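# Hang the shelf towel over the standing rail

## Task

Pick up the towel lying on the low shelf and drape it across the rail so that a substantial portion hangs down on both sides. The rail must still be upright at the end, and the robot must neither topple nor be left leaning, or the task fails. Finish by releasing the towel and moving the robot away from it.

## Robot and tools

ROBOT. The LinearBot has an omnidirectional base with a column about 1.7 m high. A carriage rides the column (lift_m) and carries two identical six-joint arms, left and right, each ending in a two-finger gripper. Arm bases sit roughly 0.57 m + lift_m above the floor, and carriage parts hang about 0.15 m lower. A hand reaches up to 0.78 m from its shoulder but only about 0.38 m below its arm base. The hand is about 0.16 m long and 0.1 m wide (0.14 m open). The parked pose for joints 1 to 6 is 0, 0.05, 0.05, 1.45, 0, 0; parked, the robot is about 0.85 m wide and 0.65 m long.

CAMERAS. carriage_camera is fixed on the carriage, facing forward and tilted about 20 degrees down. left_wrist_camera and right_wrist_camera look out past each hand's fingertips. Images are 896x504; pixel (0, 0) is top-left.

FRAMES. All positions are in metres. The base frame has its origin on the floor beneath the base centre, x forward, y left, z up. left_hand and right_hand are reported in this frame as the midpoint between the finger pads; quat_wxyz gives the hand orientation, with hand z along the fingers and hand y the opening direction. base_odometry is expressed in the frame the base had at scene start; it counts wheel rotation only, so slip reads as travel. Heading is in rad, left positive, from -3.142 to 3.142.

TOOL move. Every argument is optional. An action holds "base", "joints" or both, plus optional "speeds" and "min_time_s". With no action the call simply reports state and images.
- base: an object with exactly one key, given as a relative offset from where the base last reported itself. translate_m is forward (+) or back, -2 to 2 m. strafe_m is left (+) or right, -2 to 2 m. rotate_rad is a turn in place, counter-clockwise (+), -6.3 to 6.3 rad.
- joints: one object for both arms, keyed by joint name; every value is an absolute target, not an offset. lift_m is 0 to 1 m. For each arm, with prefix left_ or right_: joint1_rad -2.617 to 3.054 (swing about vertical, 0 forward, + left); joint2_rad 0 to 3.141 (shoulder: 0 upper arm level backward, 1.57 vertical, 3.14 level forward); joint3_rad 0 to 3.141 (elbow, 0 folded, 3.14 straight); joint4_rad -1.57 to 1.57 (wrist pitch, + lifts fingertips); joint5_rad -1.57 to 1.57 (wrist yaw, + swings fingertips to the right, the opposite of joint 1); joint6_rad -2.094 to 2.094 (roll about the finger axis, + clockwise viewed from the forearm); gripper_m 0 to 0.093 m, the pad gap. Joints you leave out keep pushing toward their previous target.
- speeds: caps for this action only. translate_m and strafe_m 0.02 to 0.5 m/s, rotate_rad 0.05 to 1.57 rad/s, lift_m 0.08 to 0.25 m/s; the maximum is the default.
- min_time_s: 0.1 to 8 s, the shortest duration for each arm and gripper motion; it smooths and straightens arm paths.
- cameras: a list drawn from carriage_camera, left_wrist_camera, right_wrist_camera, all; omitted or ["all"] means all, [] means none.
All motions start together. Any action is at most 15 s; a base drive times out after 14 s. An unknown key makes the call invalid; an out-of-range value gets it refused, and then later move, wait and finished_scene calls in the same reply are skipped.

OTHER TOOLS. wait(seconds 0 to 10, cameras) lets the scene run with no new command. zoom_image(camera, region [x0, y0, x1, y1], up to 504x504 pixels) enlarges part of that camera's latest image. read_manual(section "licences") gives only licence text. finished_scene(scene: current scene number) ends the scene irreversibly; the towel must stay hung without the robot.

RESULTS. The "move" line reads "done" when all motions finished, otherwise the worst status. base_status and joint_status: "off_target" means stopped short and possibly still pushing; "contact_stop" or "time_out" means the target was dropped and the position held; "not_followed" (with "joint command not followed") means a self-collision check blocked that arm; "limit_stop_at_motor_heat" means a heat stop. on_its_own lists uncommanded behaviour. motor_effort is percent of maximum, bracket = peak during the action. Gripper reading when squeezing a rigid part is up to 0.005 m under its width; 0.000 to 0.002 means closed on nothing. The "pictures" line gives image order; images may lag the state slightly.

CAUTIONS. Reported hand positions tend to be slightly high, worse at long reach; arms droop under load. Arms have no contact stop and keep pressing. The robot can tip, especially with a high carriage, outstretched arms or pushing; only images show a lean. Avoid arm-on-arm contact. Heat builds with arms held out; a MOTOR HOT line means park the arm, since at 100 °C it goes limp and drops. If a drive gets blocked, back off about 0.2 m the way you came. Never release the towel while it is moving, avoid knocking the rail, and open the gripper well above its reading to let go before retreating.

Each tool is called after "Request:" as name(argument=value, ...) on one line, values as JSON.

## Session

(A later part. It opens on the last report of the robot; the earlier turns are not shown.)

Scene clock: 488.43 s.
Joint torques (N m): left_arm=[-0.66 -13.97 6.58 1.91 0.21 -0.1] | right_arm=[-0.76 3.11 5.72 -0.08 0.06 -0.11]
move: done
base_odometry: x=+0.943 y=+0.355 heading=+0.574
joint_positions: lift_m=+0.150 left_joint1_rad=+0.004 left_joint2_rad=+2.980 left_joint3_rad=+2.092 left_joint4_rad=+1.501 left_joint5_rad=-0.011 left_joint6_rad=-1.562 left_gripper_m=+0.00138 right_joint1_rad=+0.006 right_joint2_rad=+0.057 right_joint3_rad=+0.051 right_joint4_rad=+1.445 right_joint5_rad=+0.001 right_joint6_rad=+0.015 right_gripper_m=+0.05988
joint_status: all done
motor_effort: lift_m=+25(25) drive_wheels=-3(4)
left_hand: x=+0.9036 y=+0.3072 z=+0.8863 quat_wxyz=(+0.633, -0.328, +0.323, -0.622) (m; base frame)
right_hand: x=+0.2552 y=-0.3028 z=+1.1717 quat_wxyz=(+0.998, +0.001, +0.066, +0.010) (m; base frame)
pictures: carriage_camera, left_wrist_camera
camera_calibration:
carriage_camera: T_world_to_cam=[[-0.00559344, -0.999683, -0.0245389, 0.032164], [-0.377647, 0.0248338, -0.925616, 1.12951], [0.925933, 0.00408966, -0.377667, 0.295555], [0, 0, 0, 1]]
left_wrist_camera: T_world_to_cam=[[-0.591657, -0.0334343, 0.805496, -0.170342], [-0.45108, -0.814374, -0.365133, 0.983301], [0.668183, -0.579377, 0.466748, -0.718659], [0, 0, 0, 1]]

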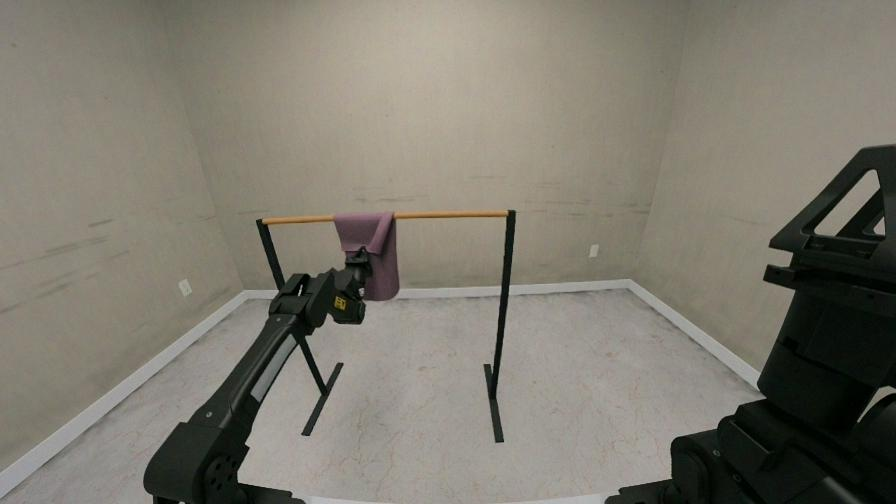

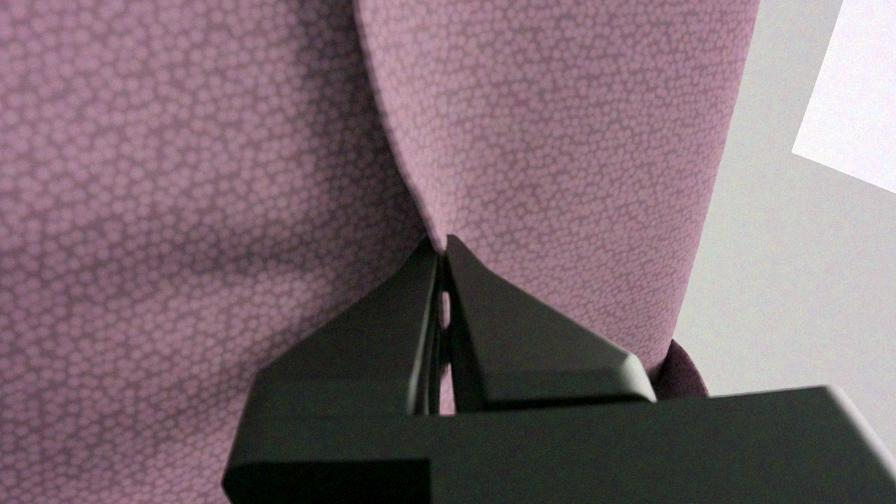

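Request:
move(joints={"lift_m": 0.12}, speeds={"lift_m": 0.08}, cameras=["carriage_camera", "left_wrist_camera"])

Request:
zoom_image(camera="carriage_camera", region=[260, 150, 440, 330])

Scene clock: 492.37 s.
Joint torques (N m): left_arm=[-0.65 -14.02 6.52 1.81 0.18 -0.09] | right_arm=[-0.79 3 5.75 -0.04 0.06 -0.1]
move: done
base_odometry: x=+0.943 y=+0.355 heading=+0.574
joint_positions: lift_m=+0.120 left_joint1_rad=+0.004 left_joint2_rad=+2.980 left_joint3_rad=+2.094 left_joint4_rad=+1.511 left_joint5_rad=-0.009 left_joint6_rad=-1.562 left_gripper_m=+0.00138 right_joint1_rad=+0.006 right_joint2_rad=+0.057 right_joint3_rad=+0.051 right_joint4_rad=+1.445 right_joint5_rad=+0.001 right_joint6_rad=+0.015 right_gripper_m=+0.05988
joint_status: all done
motor_effort: lift_m=+20(20) drive_wheels=-3(4)
left_hand: x=+0.9023 y=+0.3069 z=+0.8596 quat_wxyz=(+0.635, -0.324, +0.320, -0.624) (m; base frame)
right_hand: x=+0.2552 y=-0.3028 z=+1.1423 quat_wxyz=(+0.998, +0.001, +0.066, +0.010) (m; base frame)
pictures: carriage_camera, left_wrist_camera
camera_calibration:
carriage_camera: T_world_to_cam=[[-0.00559344, -0.999683, -0.0245389, 0.031443], [-0.377647, 0.0248338, -0.925616, 1.10231], [0.925933, 0.00408966, -0.377667, 0.284458], [0, 0, 0, 1]]
left_wrist_camera: T_world_to_cam=[[-0.600875, -0.0334357, 0.798643, -0.135424], [-0.447881, -0.813474, -0.371029, 0.974633], [0.662081, -0.580639, 0.473822, -0.705641], [0, 0, 0, 1]]

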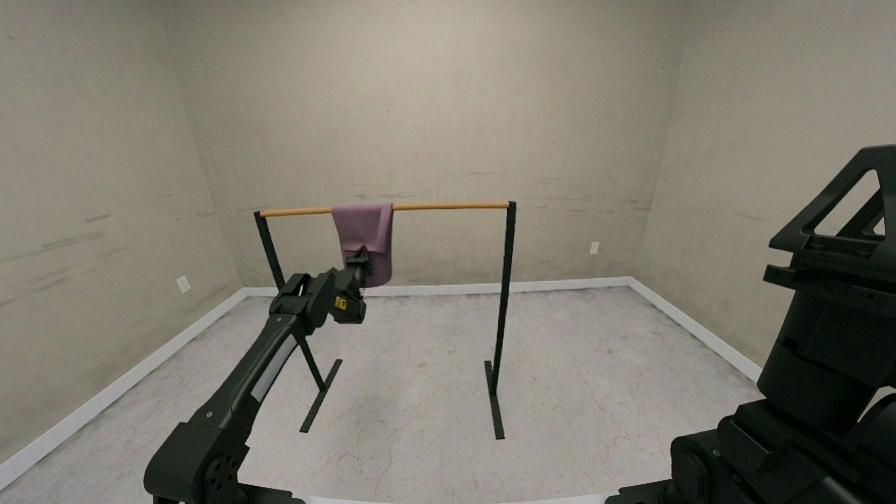

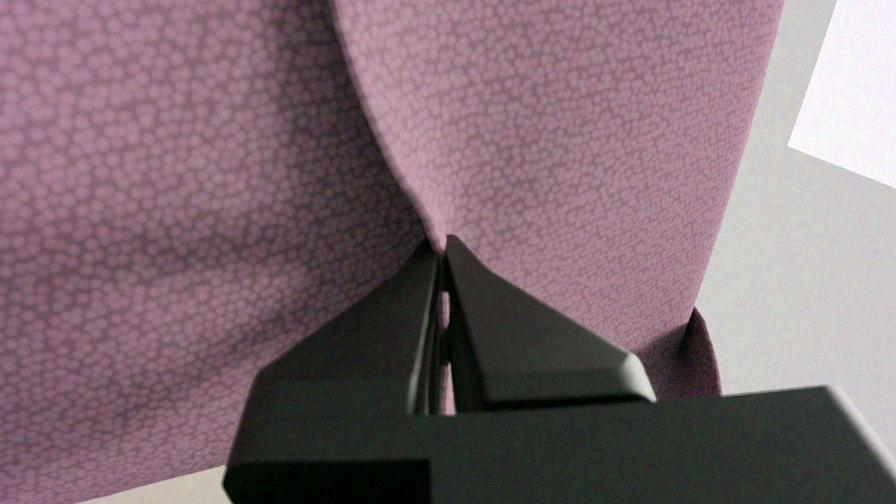

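Scaled by 2.800 from the camera's 896x504 image, which has a finer 1280x720 frame.

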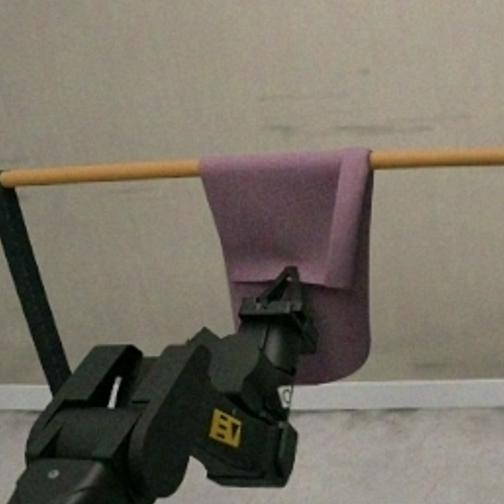

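Request:
move(joints={"lift_m": 0.065}, speeds={"lift_m": 0.08}, cameras=["carriage_camera", "left_wrist_camera"])

Request:
zoom_image(camera="carriage_camera", region=[260, 150, 440, 330])

Scene clock: 496.07 s.
Joint torques (N m): left_arm=[-0.64 -14.05 6.41 1.74 0.2 -0.09] | right_arm=[-0.77 3.08 5.74 -0.07 0.06 -0.09]
move: done
base_odometry: x=+0.943 y=+0.355 heading=+0.574
joint_positions: lift_m=+0.065 left_joint1_rad=+0.004 left_joint2_rad=+2.980 left_joint3_rad=+2.095 left_joint4_rad=+1.515 left_joint5_rad=-0.009 left_joint6_rad=-1.562 left_gripper_m=+0.00138 right_joint1_rad=+0.006 right_joint2_rad=+0.057 right_joint3_rad=+0.051 right_joint4_rad=+1.445 right_joint5_rad=+0.001 right_joint6_rad=+0.015 right_gripper_m=+0.05988
joint_status: all done
motor_effort: lift_m=+19(20) drive_wheels=-3(5)
left_hand: x=+0.9017 y=+0.3068 z=+0.8056 quat_wxyz=(+0.635, -0.323, +0.318, -0.625) (m; base frame)
right_hand: x=+0.2552 y=-0.3028 z=+1.0873 quat_wxyz=(+0.998, +0.001, +0.066, +0.010) (m; base frame)
pictures: carriage_camera, left_wrist_camera
camera_calibration:
carriage_camera: T_world_to_cam=[[-0.00559344, -0.999683, -0.0245389, 0.0300939], [-0.377647, 0.0248338, -0.925616, 1.05142], [0.925933, 0.00408966, -0.377667, 0.263694], [0, 0, 0, 1]]
left_wrist_camera: T_world_to_cam=[[-0.604838, -0.0334418, 0.795646, -0.0866205], [-0.446286, -0.813247, -0.373442, 0.954711], [0.659545, -0.580958, 0.476958, -0.679842], [0, 0, 0, 1]]

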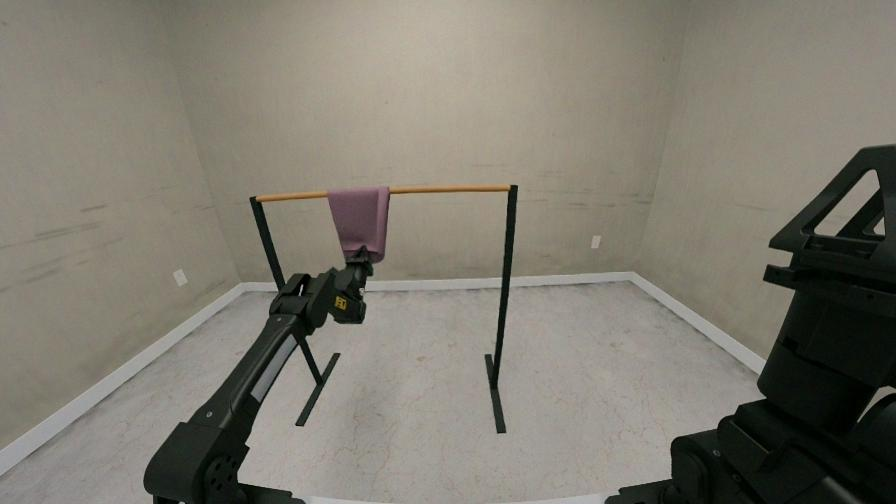

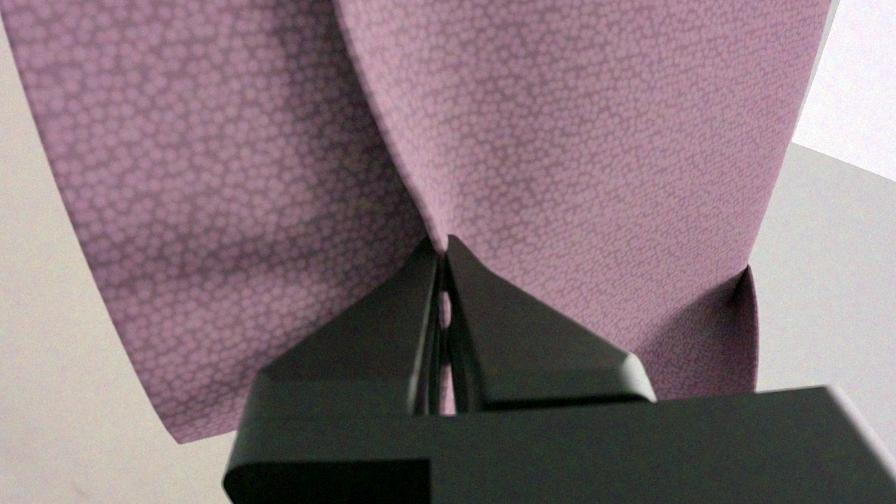

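Scaled by 2.800 from the camera's 896x504 image, which has a finer 1280x720 frame.

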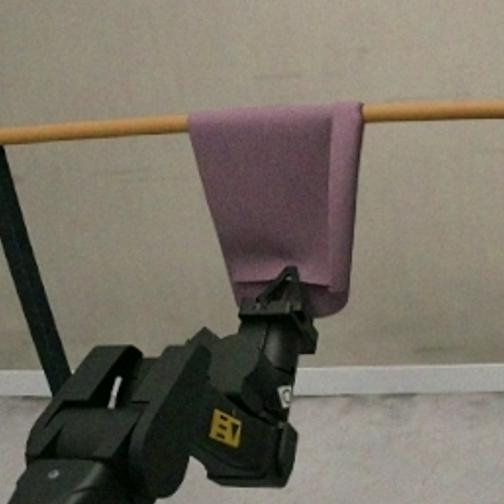

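Request:
move(joints={"left_gripper_m": 0.05}, min_time_s=2, cameras=["carriage_camera", "left_wrist_camera"])

Request:
zoom_image(camera="carriage_camera", region=[260, 150, 440, 330])

Scene clock: 504.13 s.
Joint torques (N m): left_arm=[-0.54 -14.02 6.32 1.75 0.19 -0.11] | right_arm=[-0.76 3.11 5.74 -0.07 0.07 -0.1]
move: done
base_odometry: x=+0.943 y=+0.355 heading=+0.574
joint_positions: lift_m=+0.065 left_joint1_rad=+0.004 left_joint2_rad=+2.980 left_joint3_rad=+2.095 left_joint4_rad=+1.515 left_joint5_rad=-0.009 left_joint6_rad=-1.562 left_gripper_m=+0.04993 right_joint1_rad=+0.006 right_joint2_rad=+0.057 right_joint3_rad=+0.051 right_joint4_rad=+1.445 right_joint5_rad=+0.001 right_joint6_rad=+0.015 right_gripper_m=+0.05988
joint_status: all done
motor_effort: lift_m=+20(20) drive_wheels=+4(5)
left_hand: x=+0.9017 y=+0.3068 z=+0.8056 quat_wxyz=(+0.635, -0.323, +0.318, -0.625) (m; base frame)
right_hand: x=+0.2552 y=-0.3028 z=+1.0873 quat_wxyz=(+0.998, +0.001, +0.066, +0.010) (m; base frame)
pictures: carriage_camera, left_wrist_camera
camera_calibration:
carriage_camera: T_world_to_cam=[[-0.00559344, -0.999683, -0.0245389, 0.0300939], [-0.377647, 0.0248338, -0.925616, 1.05142], [0.925933, 0.00408966, -0.377667, 0.263694], [0, 0, 0, 1]]
left_wrist_camera: T_world_to_cam=[[-0.604838, -0.0334418, 0.795646, -0.0866205], [-0.446286, -0.813247, -0.373442, 0.954711], [0.659545, -0.580958, 0.476958, -0.679842], [0, 0, 0, 1]]

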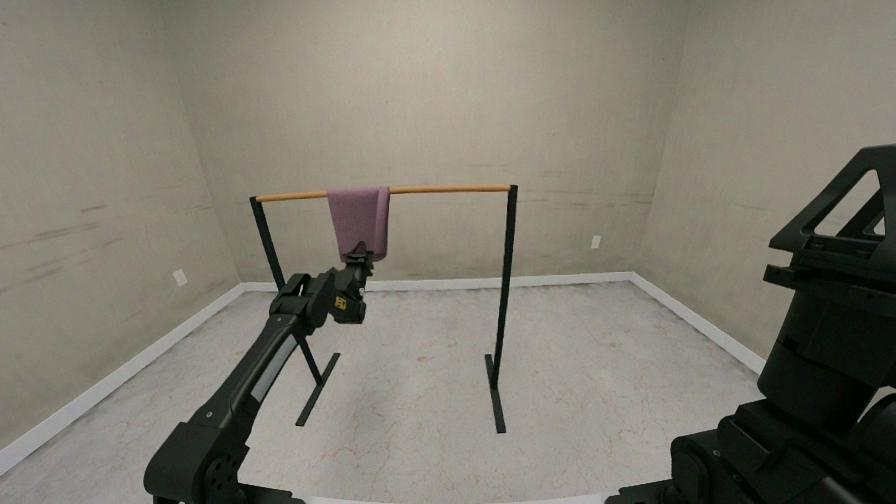

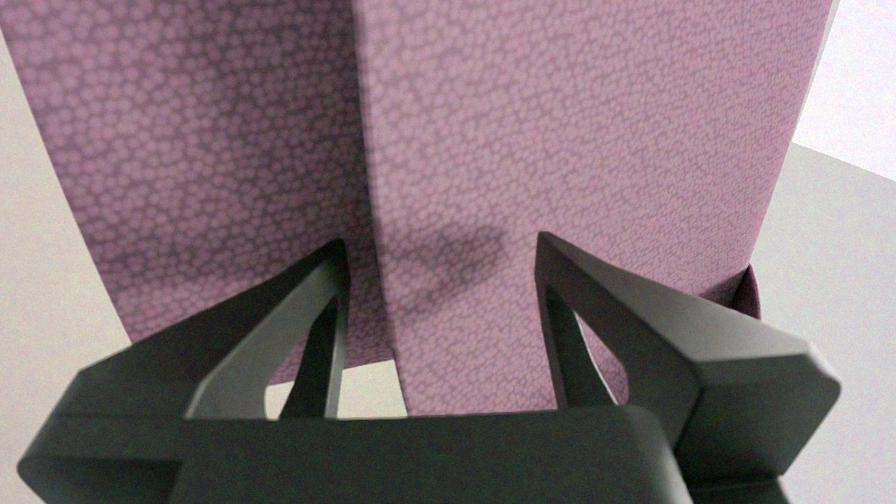

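Scaled by 2.800 from the camera's 896x504 image, which has a finer 1280x720 frame.

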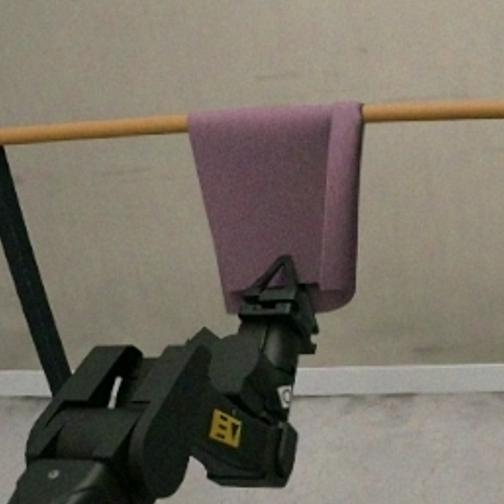

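Request:
move(base={"translate_m": -0.09}, joints={"lift_m": 0.003}, speeds={"translate_m": 0.1, "lift_m": 0.08}, cameras=["carriage_camera", "left_wrist_camera"])

Request:
move(base={"translate_m": -0.35}, speeds={"translate_m": 0.25}, cameras=["carriage_camera", "left_wrist_camera"])

Request:
zoom_image(camera="carriage_camera", region=[220, 120, 520, 420])

Scene clock: 510.03 s.
move: done
base_status: done
joint_status: all done
motor_effort: lift_m=+20(20) drive_wheels=-5(11)
pictures: carriage_camera, left_wrist_camera
camera_calibration:
carriage_camera: T_world_to_cam=[[-0.00559344, -0.999683, -0.0245389, 0.0285712], [-0.377647, 0.0248338, -0.925616, 0.993988], [0.925933, 0.00408966, -0.377667, 0.24026], [0, 0, 0, 1]]
left_wrist_camera: T_world_to_cam=[[-0.598445, -0.0334194, 0.800467, -0.0446023], [-0.449263, -0.813257, -0.369832, 0.931553], [0.663345, -0.580944, 0.471675, -0.649872], [0, 0, 0, 1]]

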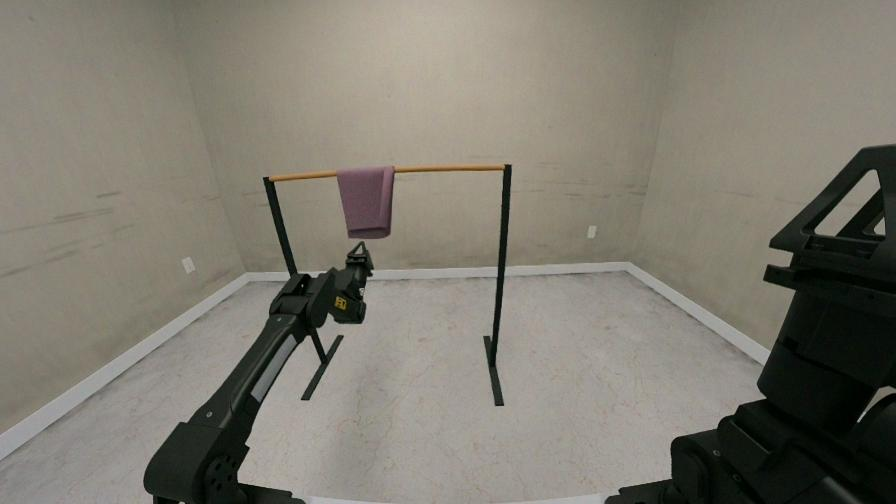

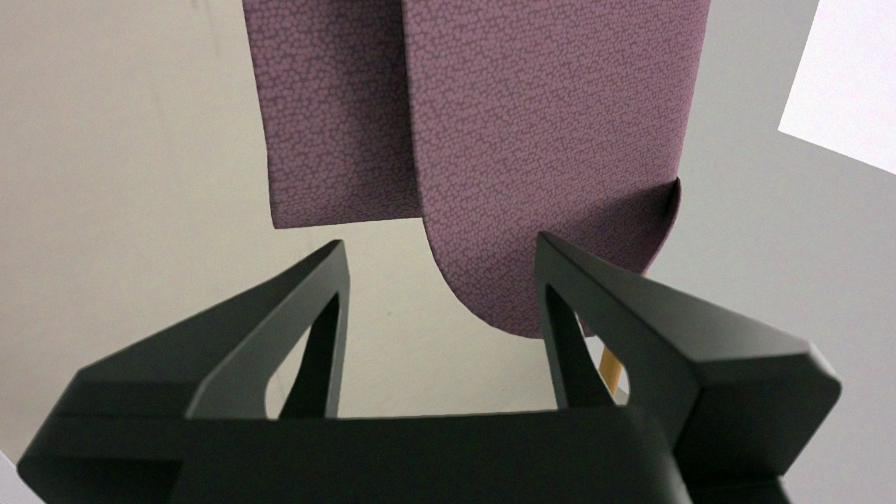

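Scene clock: 512.73 s.
Joint torques (N m): left_arm=[-0.69 -14.16 6.24 1.85 0.2 -0.08] | right_arm=[-0.79 3 5.72 -0.07 0.06 -0.09]
move: done
base_odometry: x=+0.574 y=+0.116 heading=+0.575
base_status: done
joint_positions: lift_m=+0.003 left_joint1_rad=+0.003 left_joint2_rad=+2.981 left_joint3_rad=+2.096 left_joint4_rad=+1.506 left_joint5_rad=-0.009 left_joint6_rad=-1.562 left_gripper_m=+0.04993 right_joint1_rad=+0.006 right_joint2_rad=+0.057 right_joint3_rad=+0.051 right_joint4_rad=+1.445 right_joint5_rad=+0.001 right_joint6_rad=+0.015 right_gripper_m=+0.05988
motor_effort: lift_m=+20(20) drive_wheels=-1(13)
left_hand: x=+0.9031 y=+0.3066 z=+0.7419 quat_wxyz=(+0.634, -0.325, +0.321, -0.624) (m; base frame)
right_hand: x=+0.2550 y=-0.3028 z=+1.0253 quat_wxyz=(+0.998, +0.001, +0.066, +0.010) (m; base frame)
pictures: carriage_camera, left_wrist_camera
camera_calibration:
carriage_camera: T_world_to_cam=[[-0.00559344, -0.999683, -0.0245389, 0.0285712], [-0.377647, 0.0248338, -0.925616, 0.993988], [0.925933, 0.00408966, -0.377667, 0.24026], [0, 0, 0, 1]]
left_wrist_camera: T_world_to_cam=[[-0.598152, -0.0331902, 0.800695, -0.0450204], [-0.449715, -0.813086, -0.369659, 0.931566], [0.663303, -0.581197, 0.471423, -0.649722], [0, 0, 0, 1]]

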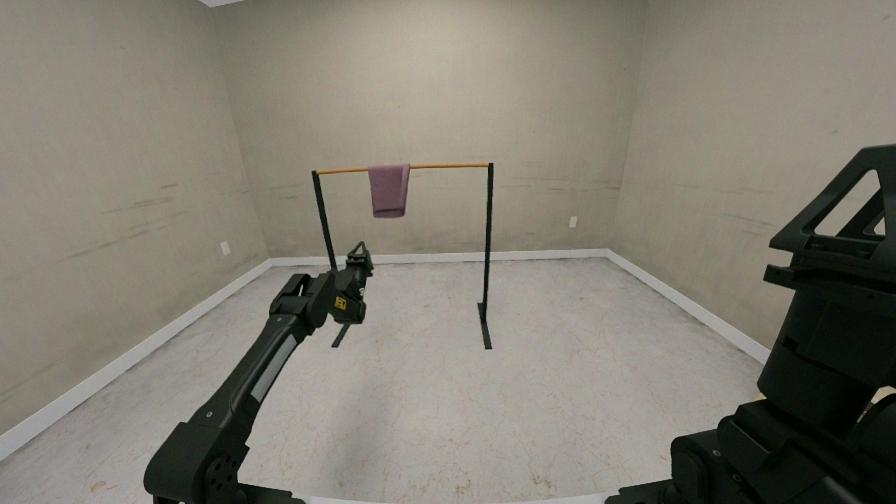

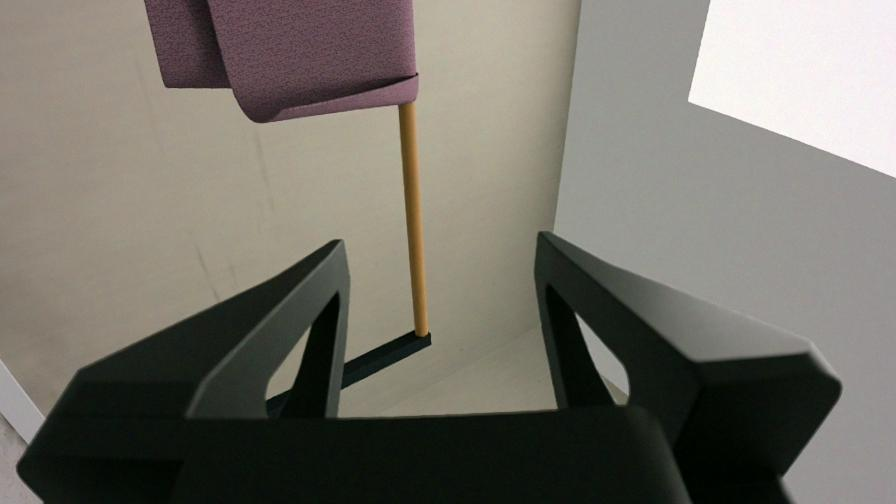

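Scaled by 1.680 from the camera's 896x504 image, which has a finer 1280x720 frame.

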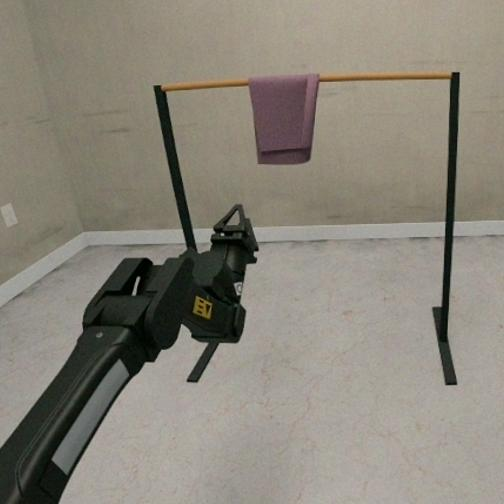

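Request:
move(joints={"lift_m": 0.1, "left_joint1_rad": 0, "left_joint2_rad": 0.05, "left_joint3_rad": 0.05, "left_joint4_rad": 1.45, "left_joint5_rad": 0, "left_joint6_rad": 0}, min_time_s=3.5, cameras=["carriage_camera"])

Request:
zoom_image(camera="carriage_camera", region=[250, 130, 550, 430])

Scene clock: 519.23 s.
Joint torques (N m): left_arm=[-0.55 2.7 4.77 -0.37 0.13 0.06] | right_arm=[-0.73 3.1 5.74 -0.09 0.05 -0.09]
move: done
base_odometry: x=+0.574 y=+0.116 heading=+0.575
joint_positions: lift_m=+0.100 left_joint1_rad=+0.003 left_joint2_rad=+0.061 left_joint3_rad=+0.058 left_joint4_rad=+1.470 left_joint5_rad=-0.008 left_joint6_rad=-0.011 left_gripper_m=+0.04993 right_joint1_rad=+0.006 right_joint2_rad=+0.057 right_joint3_rad=+0.051 right_joint4_rad=+1.445 right_joint5_rad=+0.001 right_joint6_rad=+0.015 right_gripper_m=+0.05988
joint_status: all done
motor_effort: lift_m=+25(30) drive_wheels=+0(2)
left_hand: x=+0.2481 y=+0.3044 z=+1.1242 quat_wxyz=(+0.999, -0.005, +0.052, -0.004) (m; base frame)
right_hand: x=+0.2551 y=-0.3028 z=+1.1216 quat_wxyz=(+0.998, +0.001, +0.066, +0.010) (m; base frame)
pictures: carriage_camera
camera_calibration:
carriage_camera: T_world_to_cam=[[-0.00559344, -0.999683, -0.0245389, 0.0309366], [-0.377647, 0.0248338, -0.925616, 1.08321], [0.925933, 0.00408966, -0.377667, 0.276664], [0, 0, 0, 1]]

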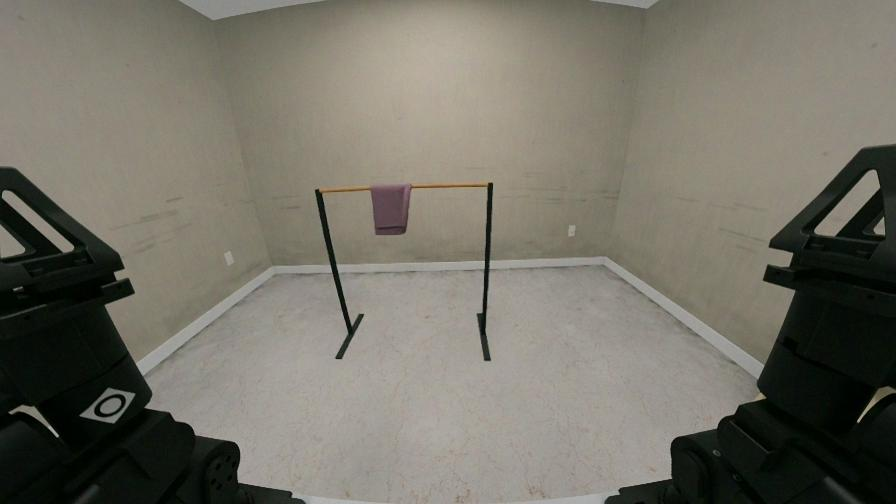

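Scaled by 1.680 from the camera's 896x504 image, which has a finer 1280x720 frame.

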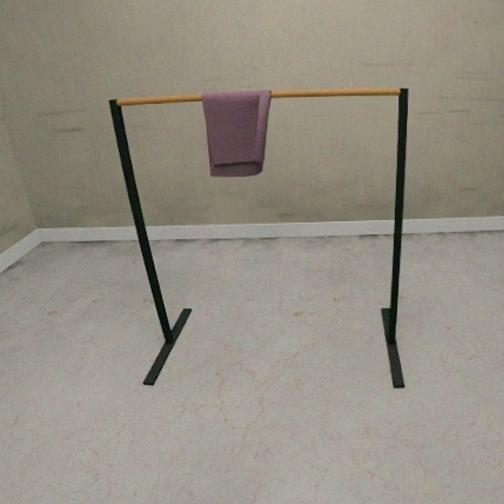

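Request:
finished_scene(scene=2)

The scene is finished: the task was done.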